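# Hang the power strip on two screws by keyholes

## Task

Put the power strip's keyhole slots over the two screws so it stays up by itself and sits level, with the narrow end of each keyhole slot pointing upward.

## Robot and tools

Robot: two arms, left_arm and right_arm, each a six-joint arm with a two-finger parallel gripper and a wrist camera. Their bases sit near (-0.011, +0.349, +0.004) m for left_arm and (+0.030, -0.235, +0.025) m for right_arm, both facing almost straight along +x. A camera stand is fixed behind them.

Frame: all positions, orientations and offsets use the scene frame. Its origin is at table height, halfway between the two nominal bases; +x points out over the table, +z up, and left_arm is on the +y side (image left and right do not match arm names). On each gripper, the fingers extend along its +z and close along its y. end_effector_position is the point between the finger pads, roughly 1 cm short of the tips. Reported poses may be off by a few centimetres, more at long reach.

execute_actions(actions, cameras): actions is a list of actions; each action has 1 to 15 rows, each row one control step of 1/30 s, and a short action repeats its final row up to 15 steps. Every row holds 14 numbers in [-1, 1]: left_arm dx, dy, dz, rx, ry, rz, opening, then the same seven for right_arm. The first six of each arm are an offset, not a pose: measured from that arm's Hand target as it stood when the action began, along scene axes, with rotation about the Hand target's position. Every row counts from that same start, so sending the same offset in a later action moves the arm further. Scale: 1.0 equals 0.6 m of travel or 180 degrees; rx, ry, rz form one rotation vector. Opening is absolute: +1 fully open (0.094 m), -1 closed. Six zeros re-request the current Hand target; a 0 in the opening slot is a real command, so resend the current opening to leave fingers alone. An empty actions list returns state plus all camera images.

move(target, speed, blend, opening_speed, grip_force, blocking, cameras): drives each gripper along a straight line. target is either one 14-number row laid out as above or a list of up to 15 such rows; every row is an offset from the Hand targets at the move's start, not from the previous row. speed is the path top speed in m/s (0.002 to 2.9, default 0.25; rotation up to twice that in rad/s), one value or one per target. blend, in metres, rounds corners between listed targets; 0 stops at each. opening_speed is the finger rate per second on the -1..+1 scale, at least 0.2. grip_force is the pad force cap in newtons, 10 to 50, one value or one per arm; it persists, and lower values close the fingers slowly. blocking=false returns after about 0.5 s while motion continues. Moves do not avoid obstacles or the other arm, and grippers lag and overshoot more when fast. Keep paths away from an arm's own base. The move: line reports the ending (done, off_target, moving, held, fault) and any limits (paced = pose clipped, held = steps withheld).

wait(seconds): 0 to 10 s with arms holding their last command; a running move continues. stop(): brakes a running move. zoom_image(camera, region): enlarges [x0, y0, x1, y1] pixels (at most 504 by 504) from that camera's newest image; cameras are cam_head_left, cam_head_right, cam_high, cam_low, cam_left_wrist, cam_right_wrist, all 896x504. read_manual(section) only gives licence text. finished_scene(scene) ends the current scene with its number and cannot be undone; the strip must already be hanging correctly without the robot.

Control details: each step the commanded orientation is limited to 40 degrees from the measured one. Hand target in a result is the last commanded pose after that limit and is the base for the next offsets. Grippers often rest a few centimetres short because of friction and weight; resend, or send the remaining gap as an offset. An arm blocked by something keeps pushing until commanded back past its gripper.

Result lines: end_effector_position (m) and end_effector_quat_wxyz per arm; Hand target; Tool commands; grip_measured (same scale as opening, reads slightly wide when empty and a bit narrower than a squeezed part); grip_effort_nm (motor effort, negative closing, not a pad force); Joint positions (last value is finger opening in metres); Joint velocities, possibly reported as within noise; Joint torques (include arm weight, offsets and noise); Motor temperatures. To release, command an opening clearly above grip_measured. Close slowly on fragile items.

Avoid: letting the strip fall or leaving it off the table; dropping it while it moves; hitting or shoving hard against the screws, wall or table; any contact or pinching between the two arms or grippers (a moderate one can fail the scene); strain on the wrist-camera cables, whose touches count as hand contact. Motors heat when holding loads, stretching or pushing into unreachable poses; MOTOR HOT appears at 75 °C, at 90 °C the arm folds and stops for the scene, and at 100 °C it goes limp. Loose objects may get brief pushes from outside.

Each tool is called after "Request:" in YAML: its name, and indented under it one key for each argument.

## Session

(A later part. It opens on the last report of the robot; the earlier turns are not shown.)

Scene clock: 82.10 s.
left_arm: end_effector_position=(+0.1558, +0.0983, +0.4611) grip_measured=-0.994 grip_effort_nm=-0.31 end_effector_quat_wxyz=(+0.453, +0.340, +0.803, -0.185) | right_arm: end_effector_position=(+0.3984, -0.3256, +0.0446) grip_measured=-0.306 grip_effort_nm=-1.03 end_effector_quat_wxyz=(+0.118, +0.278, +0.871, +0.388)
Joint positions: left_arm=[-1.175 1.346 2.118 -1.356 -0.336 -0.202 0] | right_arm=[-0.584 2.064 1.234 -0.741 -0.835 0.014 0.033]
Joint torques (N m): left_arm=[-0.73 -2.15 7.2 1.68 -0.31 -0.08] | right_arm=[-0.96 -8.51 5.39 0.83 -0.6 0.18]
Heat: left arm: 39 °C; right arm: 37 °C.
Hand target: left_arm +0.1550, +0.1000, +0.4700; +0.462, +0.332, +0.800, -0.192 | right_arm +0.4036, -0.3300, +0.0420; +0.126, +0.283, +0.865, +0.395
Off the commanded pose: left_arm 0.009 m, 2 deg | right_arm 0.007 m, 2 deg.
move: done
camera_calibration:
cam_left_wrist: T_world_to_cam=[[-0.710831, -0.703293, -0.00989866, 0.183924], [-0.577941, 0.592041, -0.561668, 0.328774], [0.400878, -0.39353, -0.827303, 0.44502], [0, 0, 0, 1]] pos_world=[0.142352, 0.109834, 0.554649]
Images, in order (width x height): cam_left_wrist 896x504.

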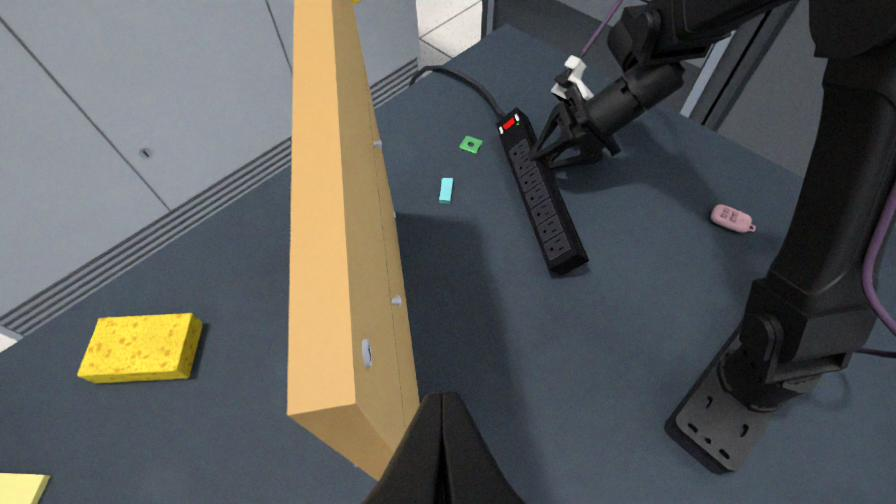

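Request:
move:
  target:
    - [0, 0, 0, 0, 0, 0, -1.0, 0, 0, -0.01, 0, 0, 0, -0.6]
    - [0, 0, 0, 0, 0, 0, -1.0, 0, 0, -0.01, 0, 0, 0, 0.45]
  speed: 0.1
  opening_speed: 0.4
  cameras: ["cam_left_wrist", "cam_right_wrist"]

Scene clock: 86.53 s.
left_arm: end_effector_position=(+0.1558, +0.0983, +0.4611) grip_measured=-0.994 grip_effort_nm=-0.31 end_effector_quat_wxyz=(+0.453, +0.340, +0.803, -0.185) | right_arm: end_effector_position=(+0.4024, -0.3275, +0.0420) grip_measured=+0.448 grip_effort_nm=0.08 end_effector_quat_wxyz=(+0.124, +0.282, +0.866, +0.393)
Joint positions: left_arm=[-1.175 1.346 2.118 -1.356 -0.336 -0.202 0] | right_arm=[-0.586 2.078 1.234 -0.713 -0.85 0.029 0.068]
Joint velocities: left_arm=[within noise] | right_arm=[-0.002 0.002 -0.002 -0.037 -0.154 -0.007 0]
Joint torques (N m): left_arm=[-0.75 -2.17 7.2 1.68 -0.31 -0.08] | right_arm=[-0.43 -8.43 4.4 0.74 -0.48 0.01]
Heat: left arm: 39 °C; right arm: 37 °C.
Hand target: left_arm +0.1550, +0.1000, +0.4700; +0.462, +0.332, +0.800, -0.192 | right_arm +0.4036, -0.3300, +0.0359; +0.126, +0.283, +0.865, +0.395
Off the commanded pose: left_arm 0.009 m, 2 deg | right_arm 0.007 m, 0 deg.
move: done
camera_calibration:
cam_left_wrist: T_world_to_cam=[[-0.710831, -0.703293, -0.00989866, 0.183924], [-0.577941, 0.592041, -0.561668, 0.328774], [0.400878, -0.39353, -0.827303, 0.44502], [0, 0, 0, 1]] pos_world=[0.142352, 0.109834, 0.554649]
cam_right_wrist: T_world_to_cam=[[-0.367179, -0.52628, -0.766948, 0.012505], [-0.927619, 0.26798, 0.260212, 0.486313], [0.0685819, 0.806979, -0.586584, 0.351276], [0, 0, 0, 1]] pos_world=[0.431613, -0.407214, 0.0890989]
Images, in order (width x height): cam_left_wrist 896x504, cam_right_wrist 896x504.

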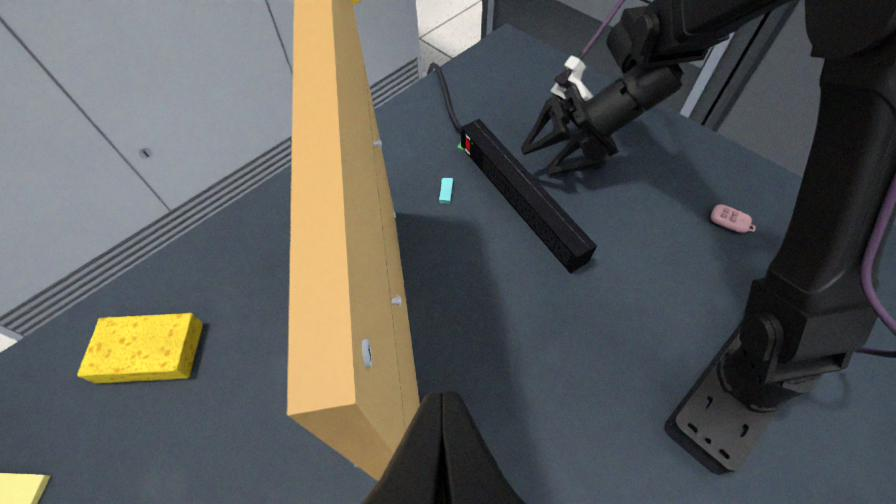

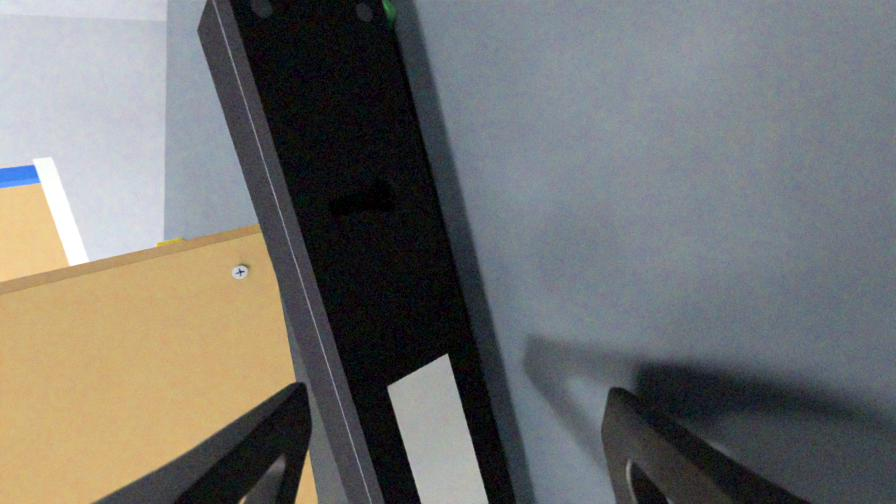

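Request:
zoom_image:
  camera: "cam_right_wrist"
  region: [180, 0, 520, 300]

Scaled by 1.482 from the camera's 896x504 image, which has a finer 1280x720 frame.

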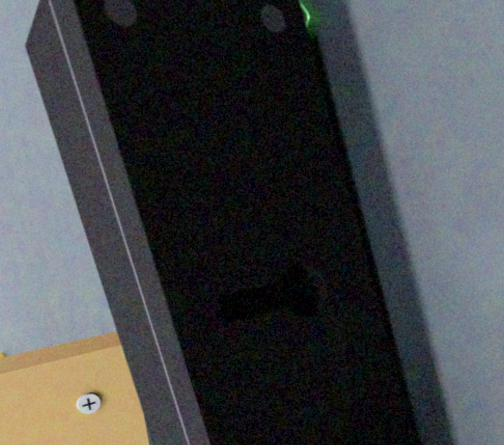

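Request:
zoom_image:
  camera: "cam_left_wrist"
  region: [400, 40, 620, 290]

Request:
execute_actions:
  actions: []
  cameras: ["cam_head_left", "cam_head_right", "cam_high", "cam_low"]

Scaled by 2.016 from the camera's 896x504 image, which has a finer 1280x720 frame.

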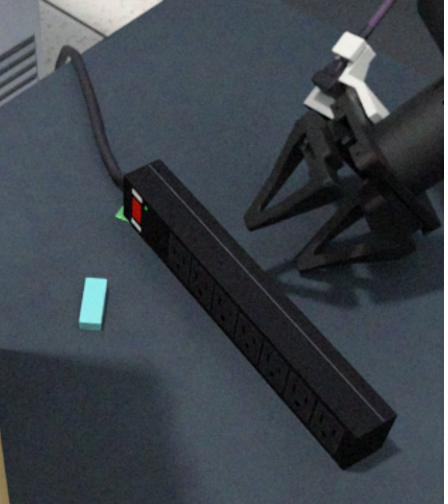

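Scene clock: 90.70 s.
left_arm: end_effector_position=(+0.1558, +0.0983, +0.4611) grip_measured=-0.994 grip_effort_nm=-0.31 end_effector_quat_wxyz=(+0.453, +0.340, +0.803, -0.185) | right_arm: end_effector_position=(+0.4024, -0.3275, +0.0420) grip_measured=+0.448 grip_effort_nm=0.08 end_effector_quat_wxyz=(+0.124, +0.282, +0.866, +0.393)
Joint positions: left_arm=[-1.175 1.346 2.118 -1.356 -0.336 -0.202 0] | right_arm=[-0.586 2.078 1.234 -0.713 -0.85 0.029 0.068]
Joint velocities: within noise
Joint torques (N m): left_arm=[-0.73 -2.17 7.2 1.68 -0.31 -0.08] | right_arm=[-0.58 -8.55 4.53 0.74 -0.49 0.01]
Motor temperatures (°C): left_arm=[26 28 39 37 27 27 27] | right_arm=[28 35 37 33 26 25 24]
Heat: left arm: 39 °C; right arm: 37 °C.
Hand target: left_arm +0.1550, +0.1000, +0.4700; +0.462, +0.332, +0.800, -0.192 | right_arm +0.4036, -0.3300, +0.0359; +0.126, +0.283, +0.865, +0.395
Tool commands: left_gripper/opening=-1.0 right_gripper/opening=+0.45
Off the commanded pose: left_arm 0.009 m, 2 deg | right_arm 0.007 m, 0 deg.
Images, in order (width x height): cam_head_left 896x504, cam_head_right 896x504, cam_high 896x504, cam_low 896x504.

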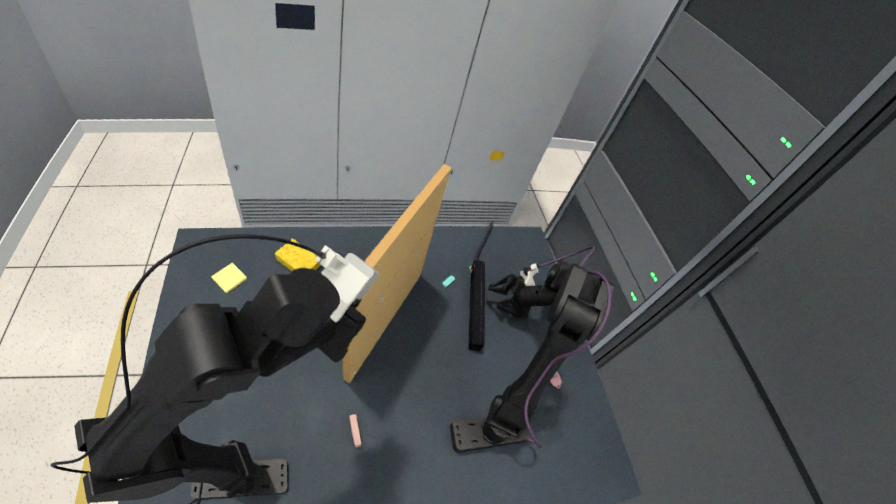

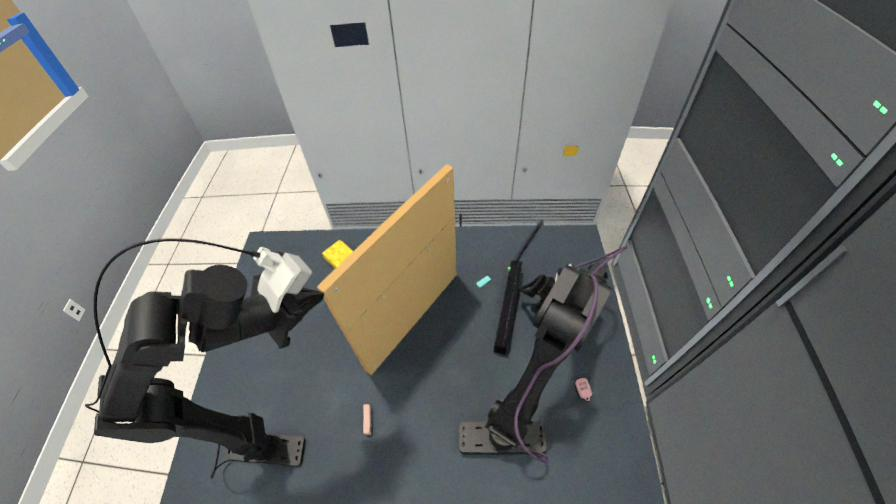

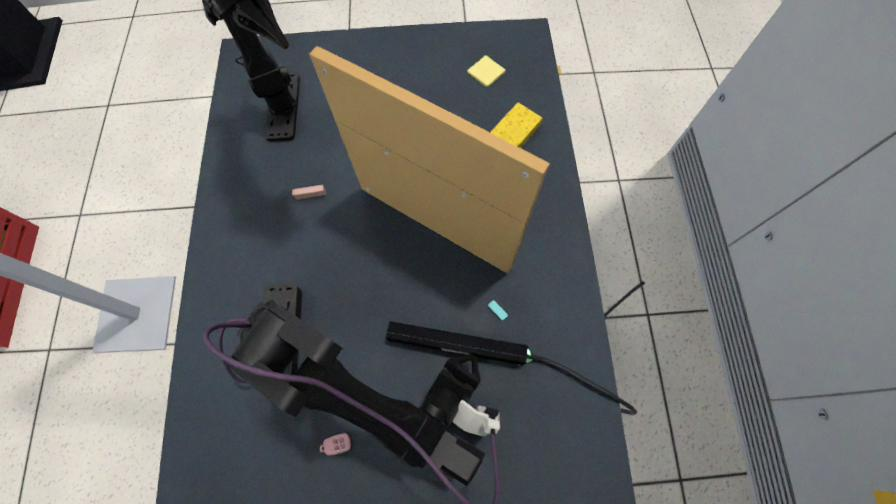

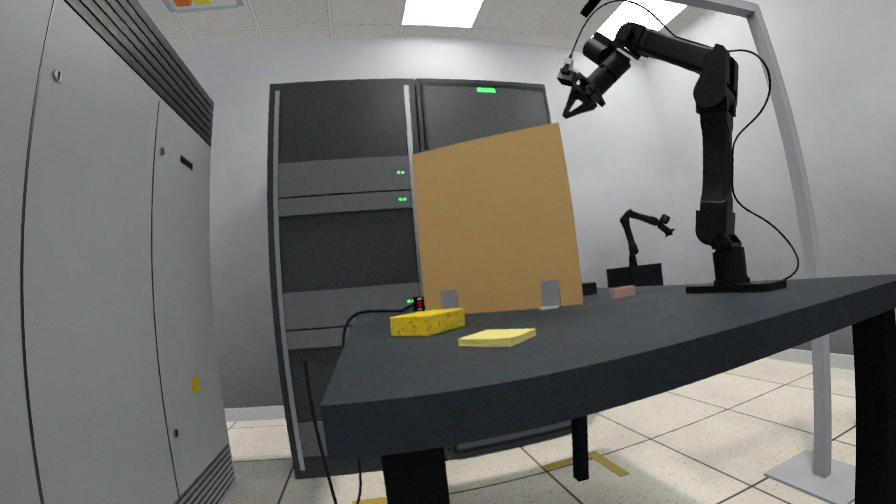

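Request:
zoom_image:
  camera: "cam_high"
  region: [500, 250, 700, 440]

Request:
zoom_image:
  camera: "cam_low"
  region: [260, 280, 460, 504]

Scaled by 2.520 from the camera's 896x504 image, which has a finer 1280x720 frame.

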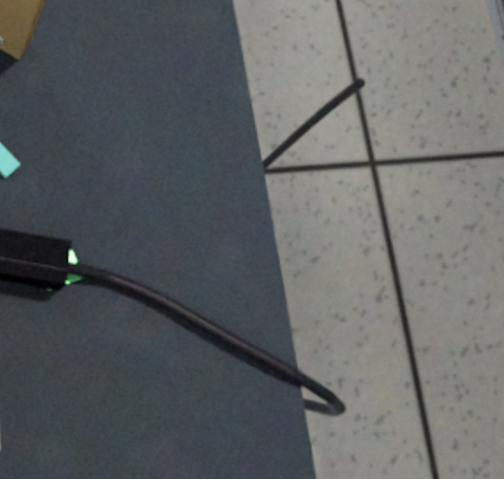

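Scaled by 2.250 from the camera's 896x504 image, which has a finer 1280x720 frame.

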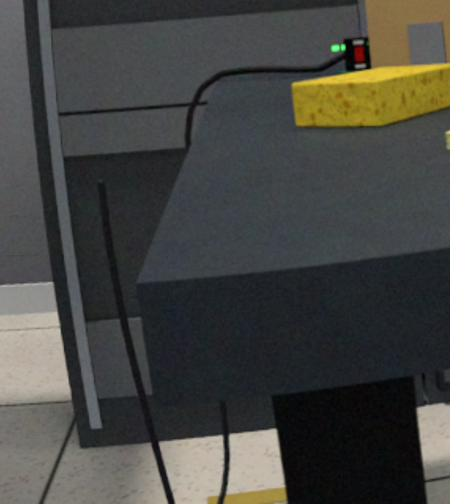

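Request:
move:
  target:
    - [0, 0, 0, 0, 0, 0, -1.0, -0.045, -0.06, 0.09, 0, 0, 0, 0.45]
    - [0, 0, 0, 0, 0, 0, -1.0, 0.014, 0.075, 0.14, -0.2475, 0.1164, 0.1106, 0.45]
  speed: 0.35
  blend: [0.02, 0]
  cameras: ["cam_right_wrist", "cam_head_right"]

Scene clock: 108.23 s.
left_arm: end_effector_position=(+0.1558, +0.0983, +0.4611) grip_measured=-0.994 grip_effort_nm=-0.31 end_effector_quat_wxyz=(+0.453, +0.340, +0.803, -0.185) | right_arm: end_effector_position=(+0.4085, -0.2812, +0.1189) grip_measured=+0.448 grip_effort_nm=0.08 end_effector_quat_wxyz=(+0.001, +0.126, +0.992, +0.005)
Joint positions: left_arm=[-1.175 1.346 2.118 -1.356 -0.336 -0.202 0] | right_arm=[-0.108 1.996 1.698 -1.27 -0.01 0.125 0.068]
Joint torques (N m): left_arm=[-0.72 -2.18 7.2 1.68 -0.31 -0.08] | right_arm=[-0.43 -8.9 8.16 0.38 0.1 0.11]
Heat: left arm: 39 °C; right arm: 37 °C.
Hand target: left_arm +0.1550, +0.1000, +0.4700; +0.462, +0.332, +0.800, -0.192 | right_arm +0.4119, -0.2851, +0.1198; +0.000, +0.131, +0.991, +0.000
Off the commanded pose: left_arm 0.009 m, 2 deg | right_arm 0.005 m, 1 deg.
move: done
camera_calibration:
cam_right_wrist: T_world_to_cam=[[-0.234789, -0.971429, -0.0346343, -0.168158], [-0.889501, 0.200345, 0.41067, 0.406978], [-0.391998, 0.127228, -0.911126, 0.394218], [0, 0, 0, 1]] pos_world=[0.477059, -0.295045, 0.186224]
Images, in order (width x height): cam_head_right 896x504, cam_right_wrist 896x504.

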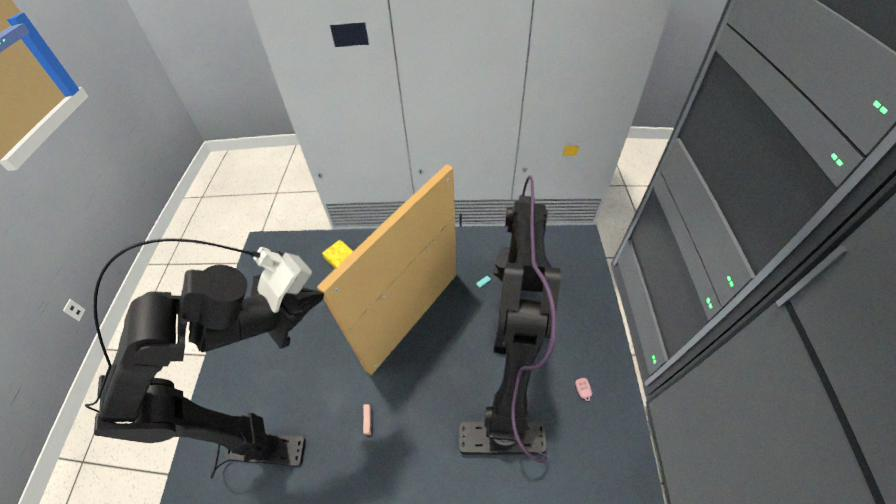

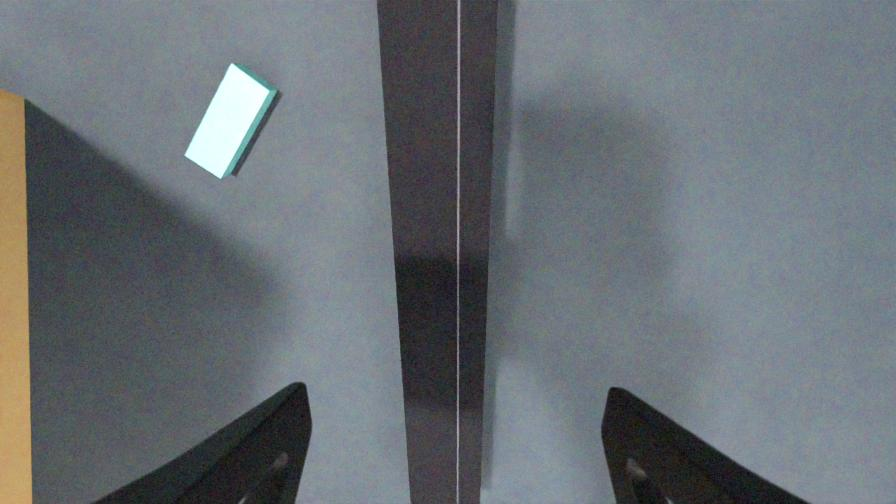

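Request:
move:
  target:
    - [0, 0, 0, 0, 0, 0, -1.0, 0.0017, 0.0067, -0.1363, 0, 0, 0, 0.3]
    - [0, 0, 0, 0, 0, 0, -1.0, 0.0017, 0.0067, -0.1363, 0, 0, 0, -0.6]
    - [0, 0, 0, 0, 0, 0, -1.0, 0.0, 0.01, -0.05, 0, 0, 0, -0.6]
    - [0, 0, 0, 0, 0, 0, -1.0, -0.062, 0.065, -0.017, 0.3595, -0.0963, 0, -0.6]
  speed: [0.25, 0.25, 0.2, 0.35]
  blend: [0, 0, 0.02, 0]
  opening_speed: 0.8
  cameras: ["cam_right_wrist", "cam_left_wrist"]

Scene clock: 116.23 s.
left_arm: end_effector_position=(+0.1558, +0.0983, +0.4611) grip_measured=-0.994 grip_effort_nm=-0.31 end_effector_quat_wxyz=(+0.453, +0.340, +0.803, -0.185) | right_arm: end_effector_position=(+0.3705, -0.2507, +0.0995) grip_measured=-0.298 grip_effort_nm=-1.03 end_effector_quat_wxyz=(+0.068, +0.108, +0.843, +0.523)
Joint positions: left_arm=[-1.175 1.346 2.118 -1.356 -0.336 -0.202 0] | right_arm=[-0.503 2.129 1.366 -1.297 -1.043 -0.552 0.033]
Joint torques (N m): left_arm=[-0.73 -2.18 7.2 1.68 -0.31 -0.08] | right_arm=[0.4 -9.16 5.72 -0.62 -0.89 -0.26]
Heat: left arm: 39 °C; right arm: 37 °C.
Hand target: left_arm +0.1550, +0.1000, +0.4700; +0.462, +0.332, +0.800, -0.192 | right_arm +0.3748, -0.2461, +0.1097; +0.072, +0.109, +0.827, +0.547
Off the commanded pose: left_arm 0.009 m, 2 deg | right_arm 0.012 m, 3 deg.
move: off_target (right_arm)
camera_calibration:
cam_left_wrist: T_world_to_cam=[[-0.710831, -0.703293, -0.00989866, 0.183924], [-0.577941, 0.592041, -0.561668, 0.328774], [0.400878, -0.39353, -0.827303, 0.44502], [0, 0, 0, 1]] pos_world=[0.142352, 0.109834, 0.554649]
cam_right_wrist: T_world_to_cam=[[-0.0909125, -0.413464, -0.90597, 0.0250877], [-0.977369, -0.137445, 0.160804, 0.34779], [-0.191008, 0.900087, -0.391612, 0.425383], [0, 0, 0, 1]] pos_world=[0.423452, -0.324707, 0.133388]
Images, in order (width x height): cam_left_wrist 896x504, cam_right_wrist 896x504.

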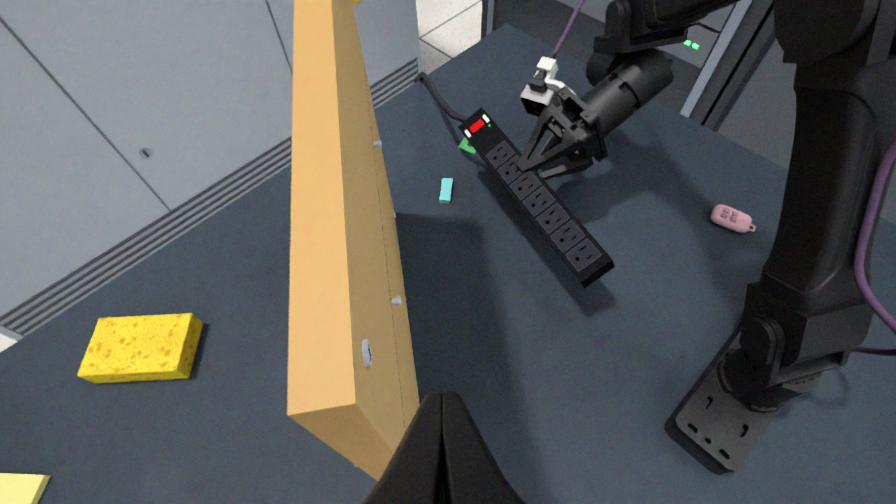

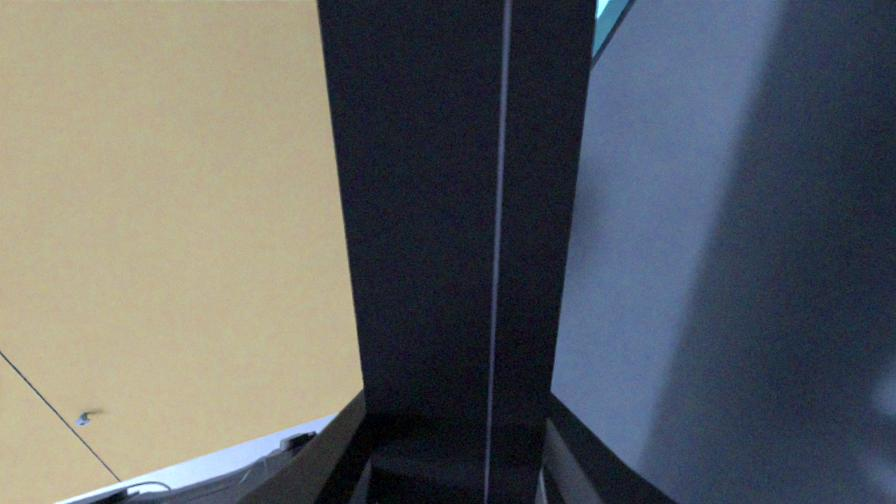

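Request:
move:
  target:
    - [0, 0, 0, 0, 0, 0, -1.0, 0.004, 0.004, -0.126, 0, 0, 0, -0.6]
    - [0, 0, 0, 0, 0, 0, -1.0, 0.004, 0.004, -0.126, 0, 0, 0, 0.0]
  speed: [0.12, 0.12]
  opening_speed: 0.5
  cameras: ["cam_right_wrist", "cam_left_wrist"]

Scene clock: 120.47 s.
left_arm: end_effector_position=(+0.1558, +0.0983, +0.4611) grip_measured=-0.994 grip_effort_nm=-0.31 end_effector_quat_wxyz=(+0.453, +0.340, +0.803, -0.185) | right_arm: end_effector_position=(+0.3750, -0.2463, +0.0373) grip_measured=-0.002 grip_effort_nm=0.08 end_effector_quat_wxyz=(+0.063, +0.114, +0.831, +0.541)
Joint positions: left_arm=[-1.175 1.346 2.118 -1.356 -0.336 -0.202 0] | right_arm=[-0.494 2.303 1.331 -1.126 -1.08 -0.563 0.047]
Joint torques (N m): left_arm=[-0.72 -2.18 7.2 1.68 -0.31 -0.08] | right_arm=[0.38 -9.54 2.73 -0.03 -0.61 -0.11]
Heat: left arm: 39 °C; right arm: 37 °C.
Hand target: left_arm +0.1550, +0.1000, +0.4700; +0.462, +0.332, +0.800, -0.192 | right_arm +0.3771, -0.2437, +0.0341; +0.071, +0.109, +0.827, +0.547
Off the commanded pose: left_arm 0.009 m, 2 deg | right_arm 0.005 m, 1 deg.
move: done
camera_calibration:
cam_left_wrist: T_world_to_cam=[[-0.710831, -0.703293, -0.00989866, 0.183924], [-0.577941, 0.592041, -0.561668, 0.328774], [0.400878, -0.39353, -0.827303, 0.44502], [0, 0, 0, 1]] pos_world=[0.142352, 0.109834, 0.554649]
cam_right_wrist: T_world_to_cam=[[-0.0998738, -0.372033, -0.922831, -0.0147749], [-0.976643, -0.14068, 0.162412, 0.361641], [-0.190246, 0.917497, -0.349293, 0.400332], [0, 0, 0, 1]] pos_world=[0.42788, -0.321925, 0.0674639]
Images, in order (width x height): cam_left_wrist 896x504, cam_right_wrist 896x504.

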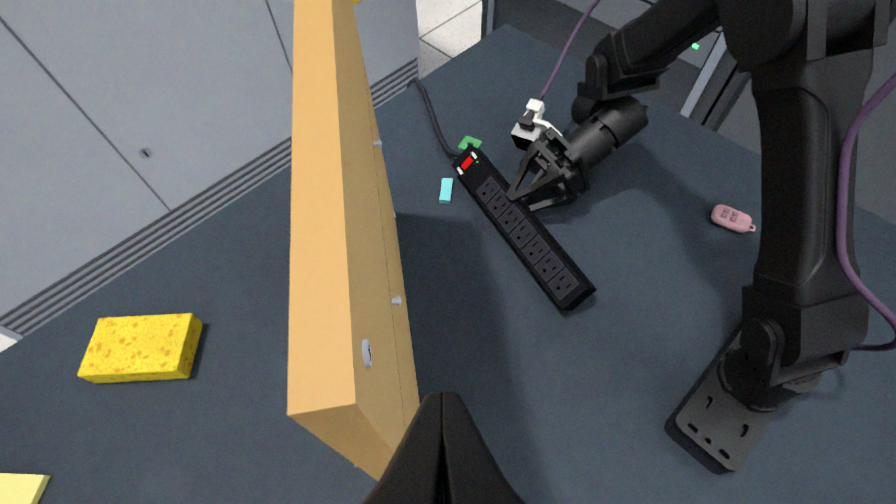

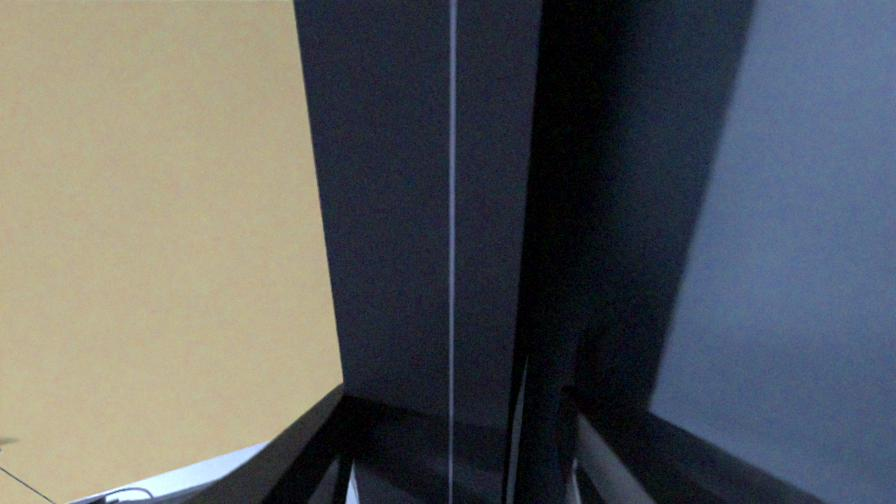

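Request:
move:
  target:
    - [0, 0, 0, 0, 0, 0, -1.0, 0.0198, 0.0728, 0.018, -0.3595, 0.0963, 0, 0.0]
    - [0, 0, 0, 0, 0, 0, -1.0, 0.0198, 0.0728, 0.018, -0.3595, 0.0963, 0, 0.6]
  speed: [0.35, 0.35]
  opening_speed: 1.0
  cameras: ["cam_right_wrist", "cam_left_wrist"]

Scene clock: 144.67 s.
left_arm: end_effector_position=(+0.1558, +0.0983, +0.4611) grip_measured=-0.994 grip_effort_nm=-0.31 end_effector_quat_wxyz=(+0.453, +0.340, +0.803, -0.185) | right_arm: end_effector_position=(+0.3844, -0.1980, +0.0446) grip_measured=+0.598 grip_effort_nm=0.08 end_effector_quat_wxyz=(+0.001, +0.128, +0.992, +0.006)
Joint positions: left_arm=[-1.175 1.346 2.118 -1.356 -0.336 -0.202 0] | right_arm=[0.116 1.962 1.347 -0.952 -0.011 0.352 0.075]
Joint torques (N m): left_arm=[-0.75 -2.18 7.2 1.68 -0.31 -0.08] | right_arm=[-0.09 -7.92 7.24 0.4 0.1 0.1]
Heat: left arm: 40 °C; right arm: 37 °C.
Hand target: left_arm +0.1550, +0.1000, +0.4700; +0.462, +0.332, +0.800, -0.192 | right_arm +0.3890, -0.2001, +0.0449; +0.000, +0.131, +0.991, +0.000
Off the commanded pose: left_arm 0.009 m, 2 deg | right_arm 0.005 m, 1 deg.
move: done
camera_calibration:
cam_left_wrist: T_world_to_cam=[[-0.710831, -0.703293, -0.00989866, 0.183924], [-0.577941, 0.592041, -0.561668, 0.328774], [0.400878, -0.39353, -0.827303, 0.44502], [0, 0, 0, 1]] pos_world=[0.142352, 0.109834, 0.554649]
cam_right_wrist: T_world_to_cam=[[-0.237768, -0.970649, -0.0361542, -0.094364], [-0.88837, 0.20226, 0.412177, 0.399258], [-0.392767, 0.130121, -0.910386, 0.307352], [0, 0, 0, 1]] pos_world=[0.452969, -0.212341, 0.111832]
Images, in order (width x height): cam_left_wrist 896x504, cam_right_wrist 896x504.

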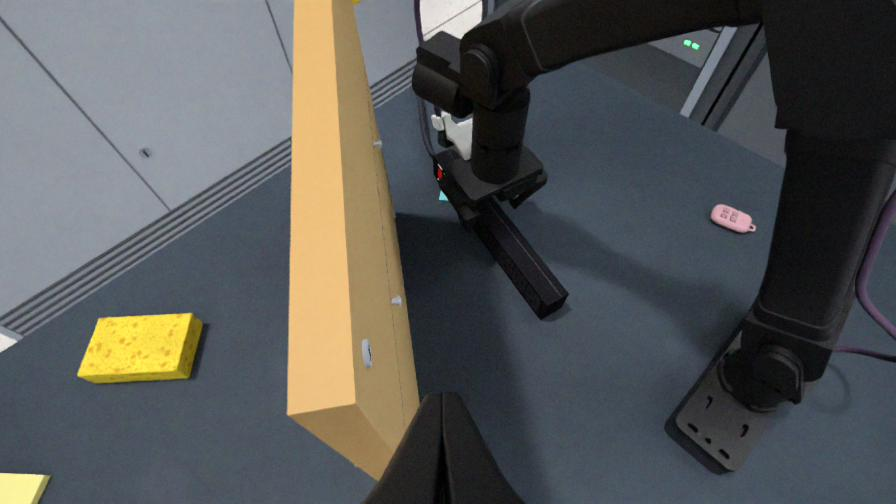

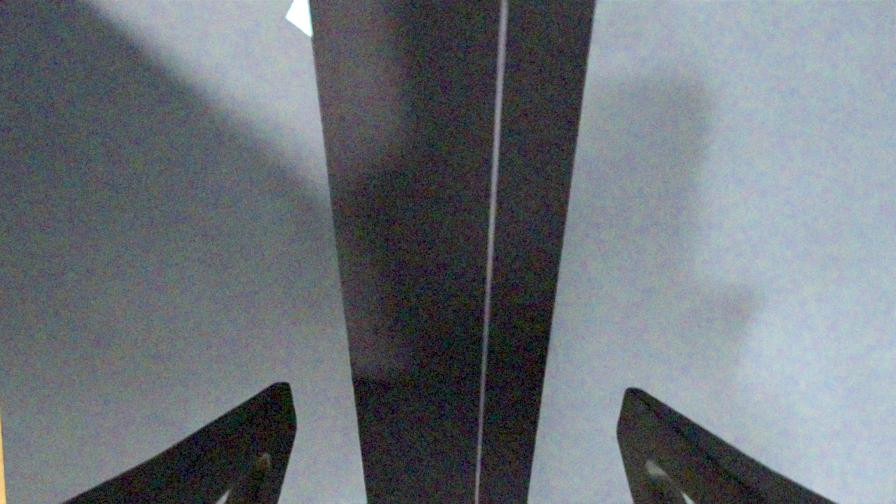

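Request:
move:
  target:
    - [0, 0, 0, 0, 0, 0, -1.0, -0.0087, -0.0322, -0.003, 0, 0, 0, 0.6]
    - [0, 0, 0, 0, 0, 0, -1.0, -0.0133, -0.0498, 0.01, 0, 0, 0, 0.6]
    - [0, 0, 0, 0, 0, 0, -1.0, -0.0198, -0.074, 0.0183, 0, 0, 0, 0.6]
    - [0, 0, 0, 0, 0, 0, -1.0, -0.0267, -0.0998, 0.0183, 0, 0, 0, 0.6]
    - [0, 0, 0, 0, 0, 0, -1.0, -0.032, -0.1192, 0.0117, 0, 0, 0, 0.6]
    - [0, 0, 0, 0, 0, 0, -1.0, -0.0362, -0.1352, -0.0017, 0, 0, 0, 0.6]
  speed: 0.09
  blend: [0.006, 0.006, 0.006, 0.006, 0.006, 0]
  cameras: ["cam_right_wrist", "cam_left_wrist"]

Scene clock: 148.23 s.
left_arm: end_effector_position=(+0.1558, +0.0983, +0.4611) grip_measured=-0.994 grip_effort_nm=-0.31 end_effector_quat_wxyz=(+0.453, +0.340, +0.803, -0.185) | right_arm: end_effector_position=(+0.3629, -0.2781, +0.0351) grip_measured=+0.599 grip_effort_nm=0.07 end_effector_quat_wxyz=(-0.022, +0.133, +0.991, +0.005)
Joint positions: left_arm=[-1.175 1.346 2.118 -1.356 -0.336 -0.202 0] | right_arm=[-0.116 1.946 1.283 -0.951 -0.01 0.131 0.075]
Joint torques (N m): left_arm=[-0.73 -2.17 7.2 1.68 -0.31 -0.08] | right_arm=[-0.14 -12.59 4.22 0.64 0.03 -0.06]
Heat: left arm: 40 °C; right arm: 36 °C.
Hand target: left_arm +0.1550, +0.1000, +0.4700; +0.462, +0.332, +0.800, -0.192 | right_arm +0.3674, -0.2811, +0.0438; +0.000, +0.131, +0.991, +0.000
Off the commanded pose: left_arm 0.009 m, 2 deg | right_arm 0.010 m, 3 deg.
move: off_target (right_arm)
camera_calibration:
cam_left_wrist: T_world_to_cam=[[-0.710831, -0.703293, -0.00989866, 0.183924], [-0.577941, 0.592041, -0.561668, 0.328774], [0.400878, -0.39353, -0.827303, 0.44502], [0, 0, 0, 1]] pos_world=[0.142352, 0.109834, 0.554649]
cam_right_wrist: T_world_to_cam=[[-0.250013, -0.967816, -0.0287451, -0.172423], [-0.866429, 0.210373, 0.452819, 0.393233], [-0.432198, 0.138116, -0.891139, 0.316598], [0, 0, 0, 1]] pos_world=[0.434433, -0.293327, 0.0991131]
Images, in order (width x height): cam_left_wrist 896x504, cam_right_wrist 896x504.

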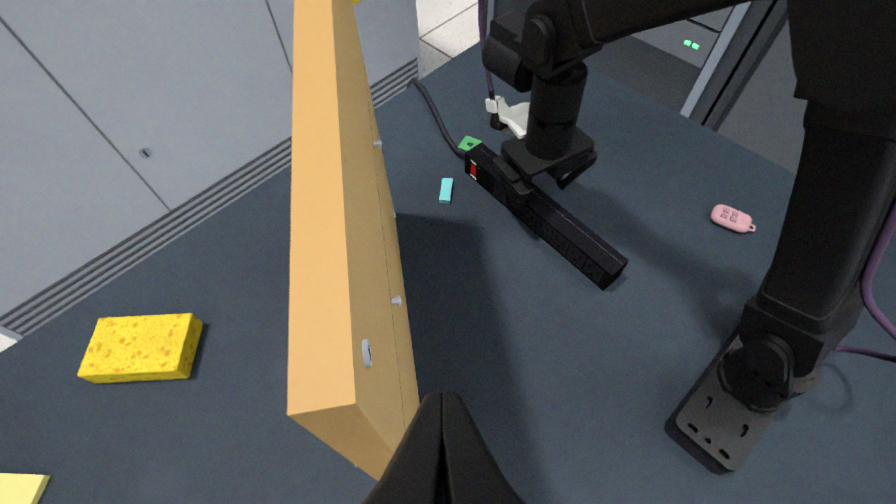

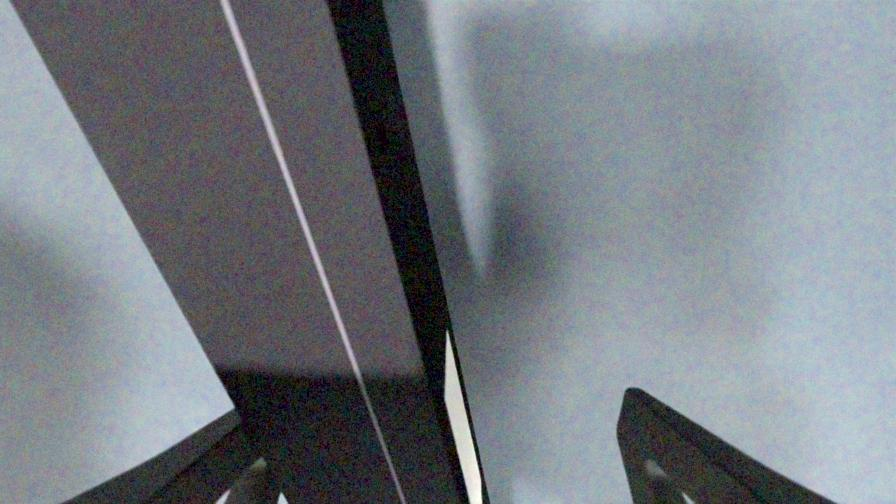

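Request:
move:
  target:
    - [0, 0, 0, 0, 0, 0, -1.0, 0.0327, 0.0352, 0.0, 0, 0, 0.0611, 0.6]
    - [0, 0, 0, 0, 0, 0, -1.0, 0.0327, 0.0352, 0.0, 0, 0, 0.0611, -0.6]
    - [0, 0, 0, 0, 0, 0, -1.0, 0.0327, 0.04, 0.08, 0, 0, 0.0611, -0.6]
  speed: [0.2, 0.2, 0.2]
  opening_speed: 0.8
  cameras: ["cam_right_wrist", "cam_head_right", "cam_head_left"]

Scene clock: 171.57 s.
left_arm: end_effector_position=(+0.1558, +0.0983, +0.4611) grip_measured=-0.994 grip_effort_nm=-0.31 end_effector_quat_wxyz=(+0.453, +0.340, +0.803, -0.185) | right_arm: end_effector_position=(+0.3843, -0.2588, +0.0720) grip_measured=-0.304 grip_effort_nm=-1.03 end_effector_quat_wxyz=(-0.014, +0.037, +0.999, +0.001)
Joint positions: left_arm=[-1.175 1.346 2.118 -1.356 -0.336 -0.202 0] | right_arm=[-0.05 1.954 1.449 -1.094 -0.001 0.005 0.033]
Joint torques (N m): left_arm=[-0.73 -2.17 7.21 1.68 -0.31 -0.08] | right_arm=[0.49 -13.08 8.2 0.1 -0.03 0.08]
Heat: left arm: 40 °C; right arm: 37 °C.
Hand target: left_arm +0.1550, +0.1000, +0.4700; +0.462, +0.332, +0.800, -0.192 | right_arm +0.3869, -0.2571, +0.0919; +0.000, +0.035, +0.999, +0.000
Off the commanded pose: left_arm 0.009 m, 2 deg | right_arm 0.020 m, 2 deg.
move: off_target (right_arm)
camera_calibration:
cam_right_wrist: T_world_to_cam=[[-0.0589896, -0.997923, -0.0258887, -0.228765], [-0.898293, 0.0417527, 0.437408, 0.360608], [-0.435419, 0.0490582, -0.89889, 0.33477], [0, 0, 0, 1]] pos_world=[0.456202, -0.259769, 0.137266]
Images, in order (width x height): cam_head_left 896x504, cam_head_right 896x504, cam_right_wrist 896x504.

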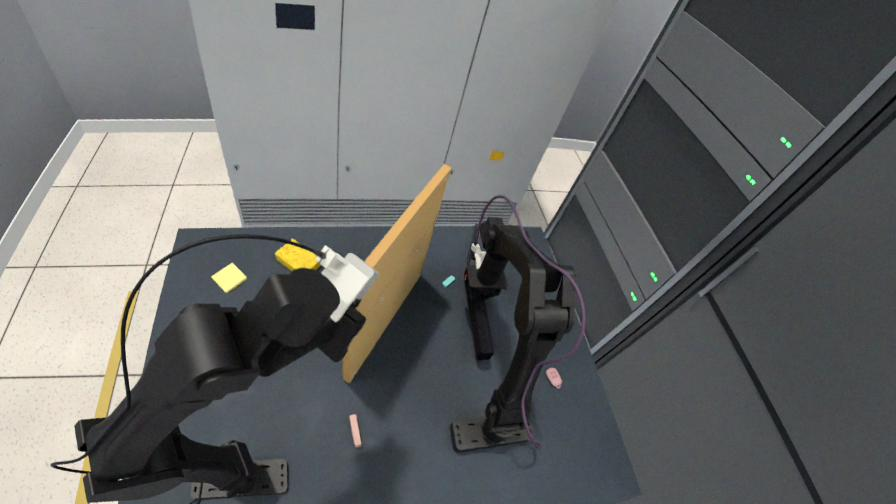

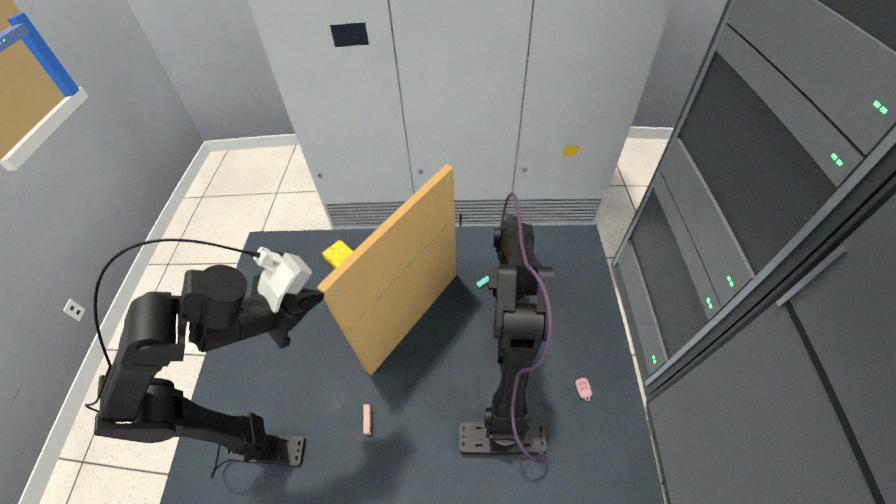

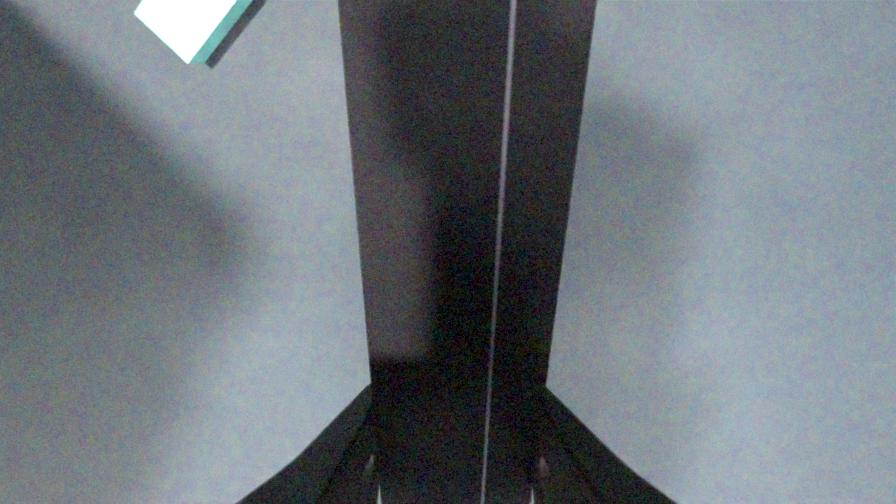

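Request:
move:
  target:
    - [-0.0417, -0.1667, -0.1833, 0.057, 0.04, -0.0536, -1.0, -0.0565, 0.0768, 0.0218, 0.1866, -0.0312, -0.0269, -0.6]
    - [0.0875, -0.3563, -0.4033, 0.1145, 0.0803, -0.1072, -1.0, -0.1132, 0.1535, 0.0385, 0.3731, -0.0624, -0.0537, -0.6]
  speed: [0.3, 0.3]
  blend: [0.05, 0]
  cameras: ["cam_head_right", "cam_head_left", "cam_left_wrist", "cam_right_wrist"]

Scene clock: 180.73 s.
left_arm: end_effector_position=(+0.2038, -0.1086, +0.2163) grip_measured=-0.994 grip_effort_nm=-0.31 end_effector_quat_wxyz=(+0.242, +0.509, +0.812, -0.152) | right_arm: end_effector_position=(+0.3208, -0.1726, +0.1013) grip_measured=-0.304 grip_effort_nm=-1.03 end_effector_quat_wxyz=(+0.065, +0.114, +0.840, +0.526)
Joint positions: left_arm=[-1.127 1.976 1.98 -0.996 -0.009 -0.013 0] | right_arm=[-0.345 1.802 0.916 -0.902 -1.107 -0.229 0.033]
Joint torques (N m): left_arm=[0.43 -8.51 10.22 1.26 0.05 0.15] | right_arm=[0.24 -8.34 3.15 -0.02 -1.1 -0.25]
Heat: left arm: 40 °C; right arm: 38 °C.
Hand target: left_arm +0.2076, -0.1138, +0.2279; +0.254, +0.510, +0.806, -0.160 | right_arm +0.3190, -0.1650, +0.1149; +0.073, +0.108, +0.822, +0.555
Off the commanded pose: left_arm 0.013 m, 2 deg | right_arm 0.016 m, 4 deg.
move: off_target (left_arm, right_arm)
camera_calibration:
cam_left_wrist: T_world_to_cam=[[-0.898491, -0.43899, -0.00145886, 0.135274], [-0.433698, 0.888164, -0.151893, 0.255573], [0.0679752, -0.135842, -0.988396, 0.272463], [0, 0, 0, 1]] pos_world=[0.213863, -0.130595, 0.308318]
cam_right_wrist: T_world_to_cam=[[-0.102146, -0.402662, -0.909632, 0.060392], [-0.976778, -0.132525, 0.16835, 0.30959], [-0.188337, 0.905704, -0.379775, 0.345223], [0, 0, 0, 1]] pos_world=[0.373588, -0.247324, 0.133922]
Images, in order (width x height): cam_head_left 896x504, cam_head_right 896x504, cam_left_wrist 896x504, cam_right_wrist 896x504.

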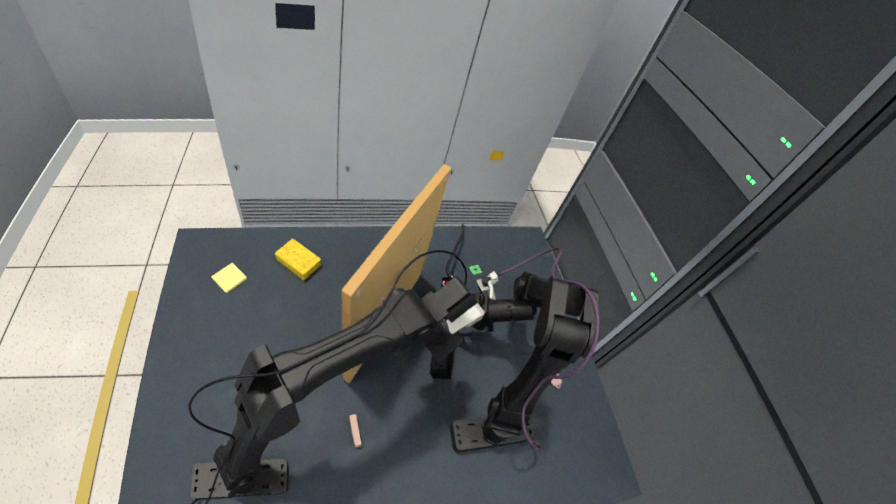

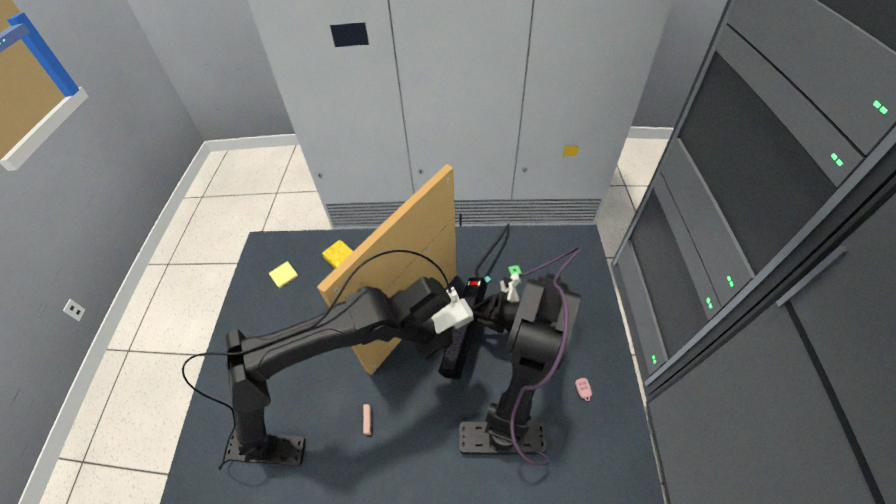

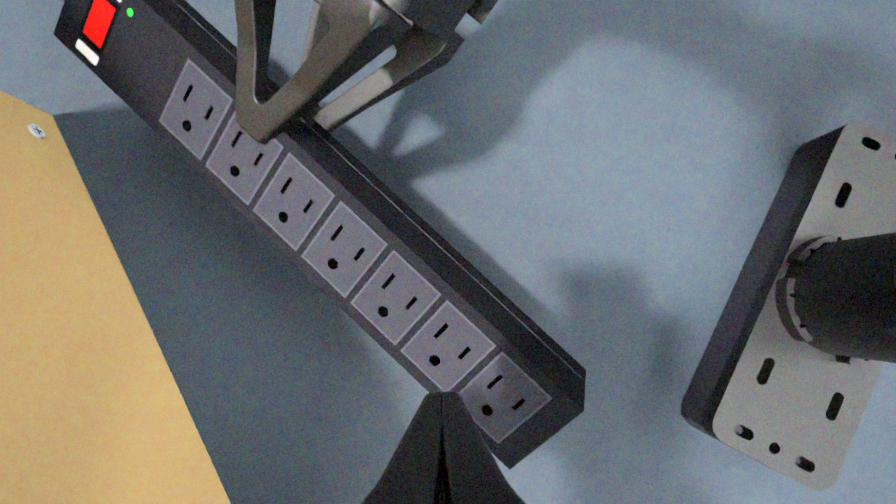

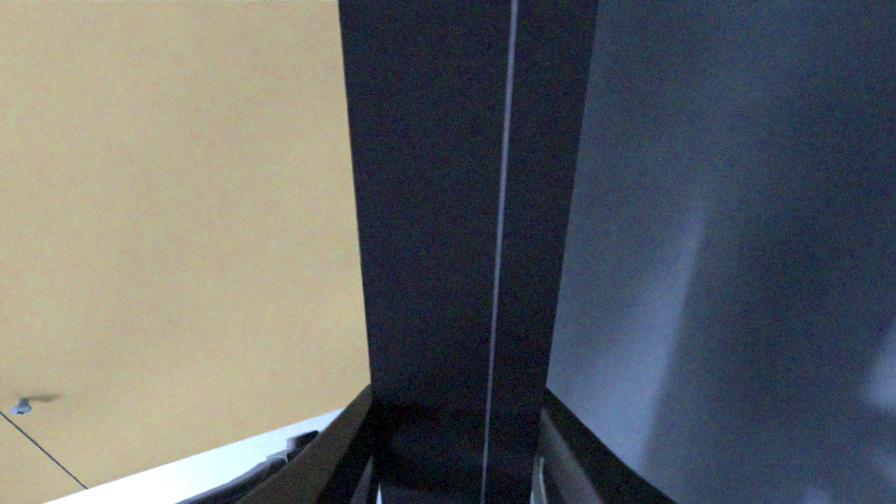

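Request:
move:
  target: [0, 0, 0, 0, 0, 0, -1.0, 0, 0, -0.1448, 0, 0, 0, -0.6]
  speed: 0.15
  cameras: ["cam_left_wrist", "cam_right_wrist"]

Scene clock: 184.13 s.
left_arm: end_effector_position=(+0.2038, -0.1086, +0.2163) grip_measured=-0.994 grip_effort_nm=-0.31 end_effector_quat_wxyz=(+0.242, +0.510, +0.812, -0.152) | right_arm: end_effector_position=(+0.3202, -0.1673, +0.0338) grip_measured=-0.304 grip_effort_nm=-1.03 end_effector_quat_wxyz=(+0.071, +0.112, +0.823, +0.553)
Joint positions: left_arm=[-1.127 1.976 1.98 -0.996 -0.009 -0.013 0] | right_arm=[-0.345 2.039 0.824 -0.597 -1.17 -0.254 0.033]
Joint torques (N m): left_arm=[0.42 -8.5 10.21 1.26 0.03 0.15] | right_arm=[0.39 -6.19 2.06 0.51 -0.54 -0.01]
Heat: left arm: 41 °C; right arm: 37 °C.
Hand target: left_arm +0.2075, -0.1138, +0.2279; +0.254, +0.510, +0.806, -0.160 | right_arm +0.3191, -0.1651, +0.0280; +0.073, +0.108, +0.822, +0.555
Off the commanded pose: left_arm 0.013 m, 2 deg | right_arm 0.006 m, 1 deg.
move: off_target (left_arm)
camera_calibration:
cam_left_wrist: T_world_to_cam=[[-0.898693, -0.438576, -0.00139282, 0.135351], [-0.433294, 0.888352, -0.151944, 0.255527], [0.0678763, -0.135948, -0.988388, 0.272468], [0, 0, 0, 1]] pos_world=[0.213863, -0.130595, 0.308318]
cam_right_wrist: T_world_to_cam=[[-0.0847379, -0.345979, -0.934408, 0.00577712], [-0.980621, -0.137289, 0.139762, 0.322516], [-0.176639, 0.928143, -0.327641, 0.312952], [0, 0, 0, 1]] pos_world=[0.372035, -0.244188, 0.0628585]
Images, in order (width x height): cam_left_wrist 896x504, cam_right_wrist 896x504.

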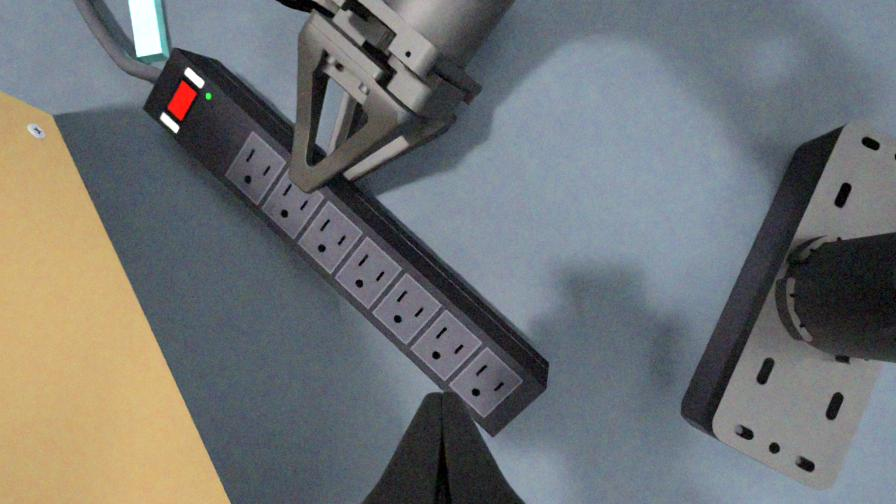

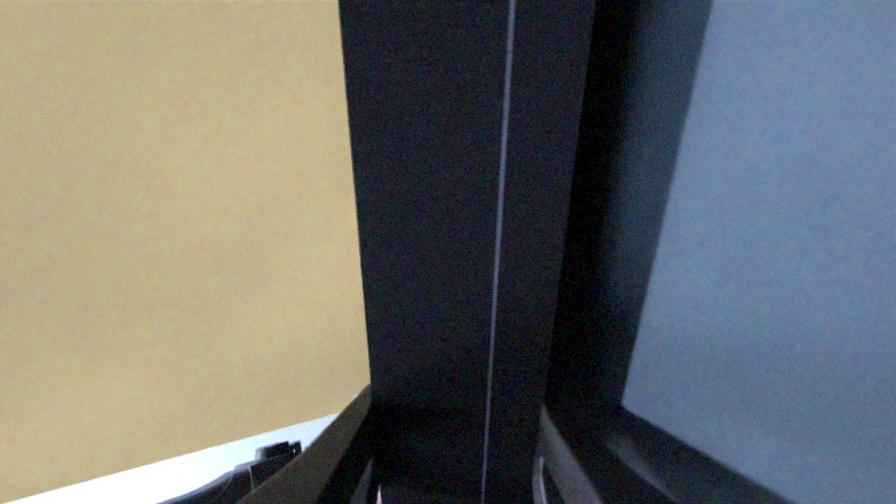

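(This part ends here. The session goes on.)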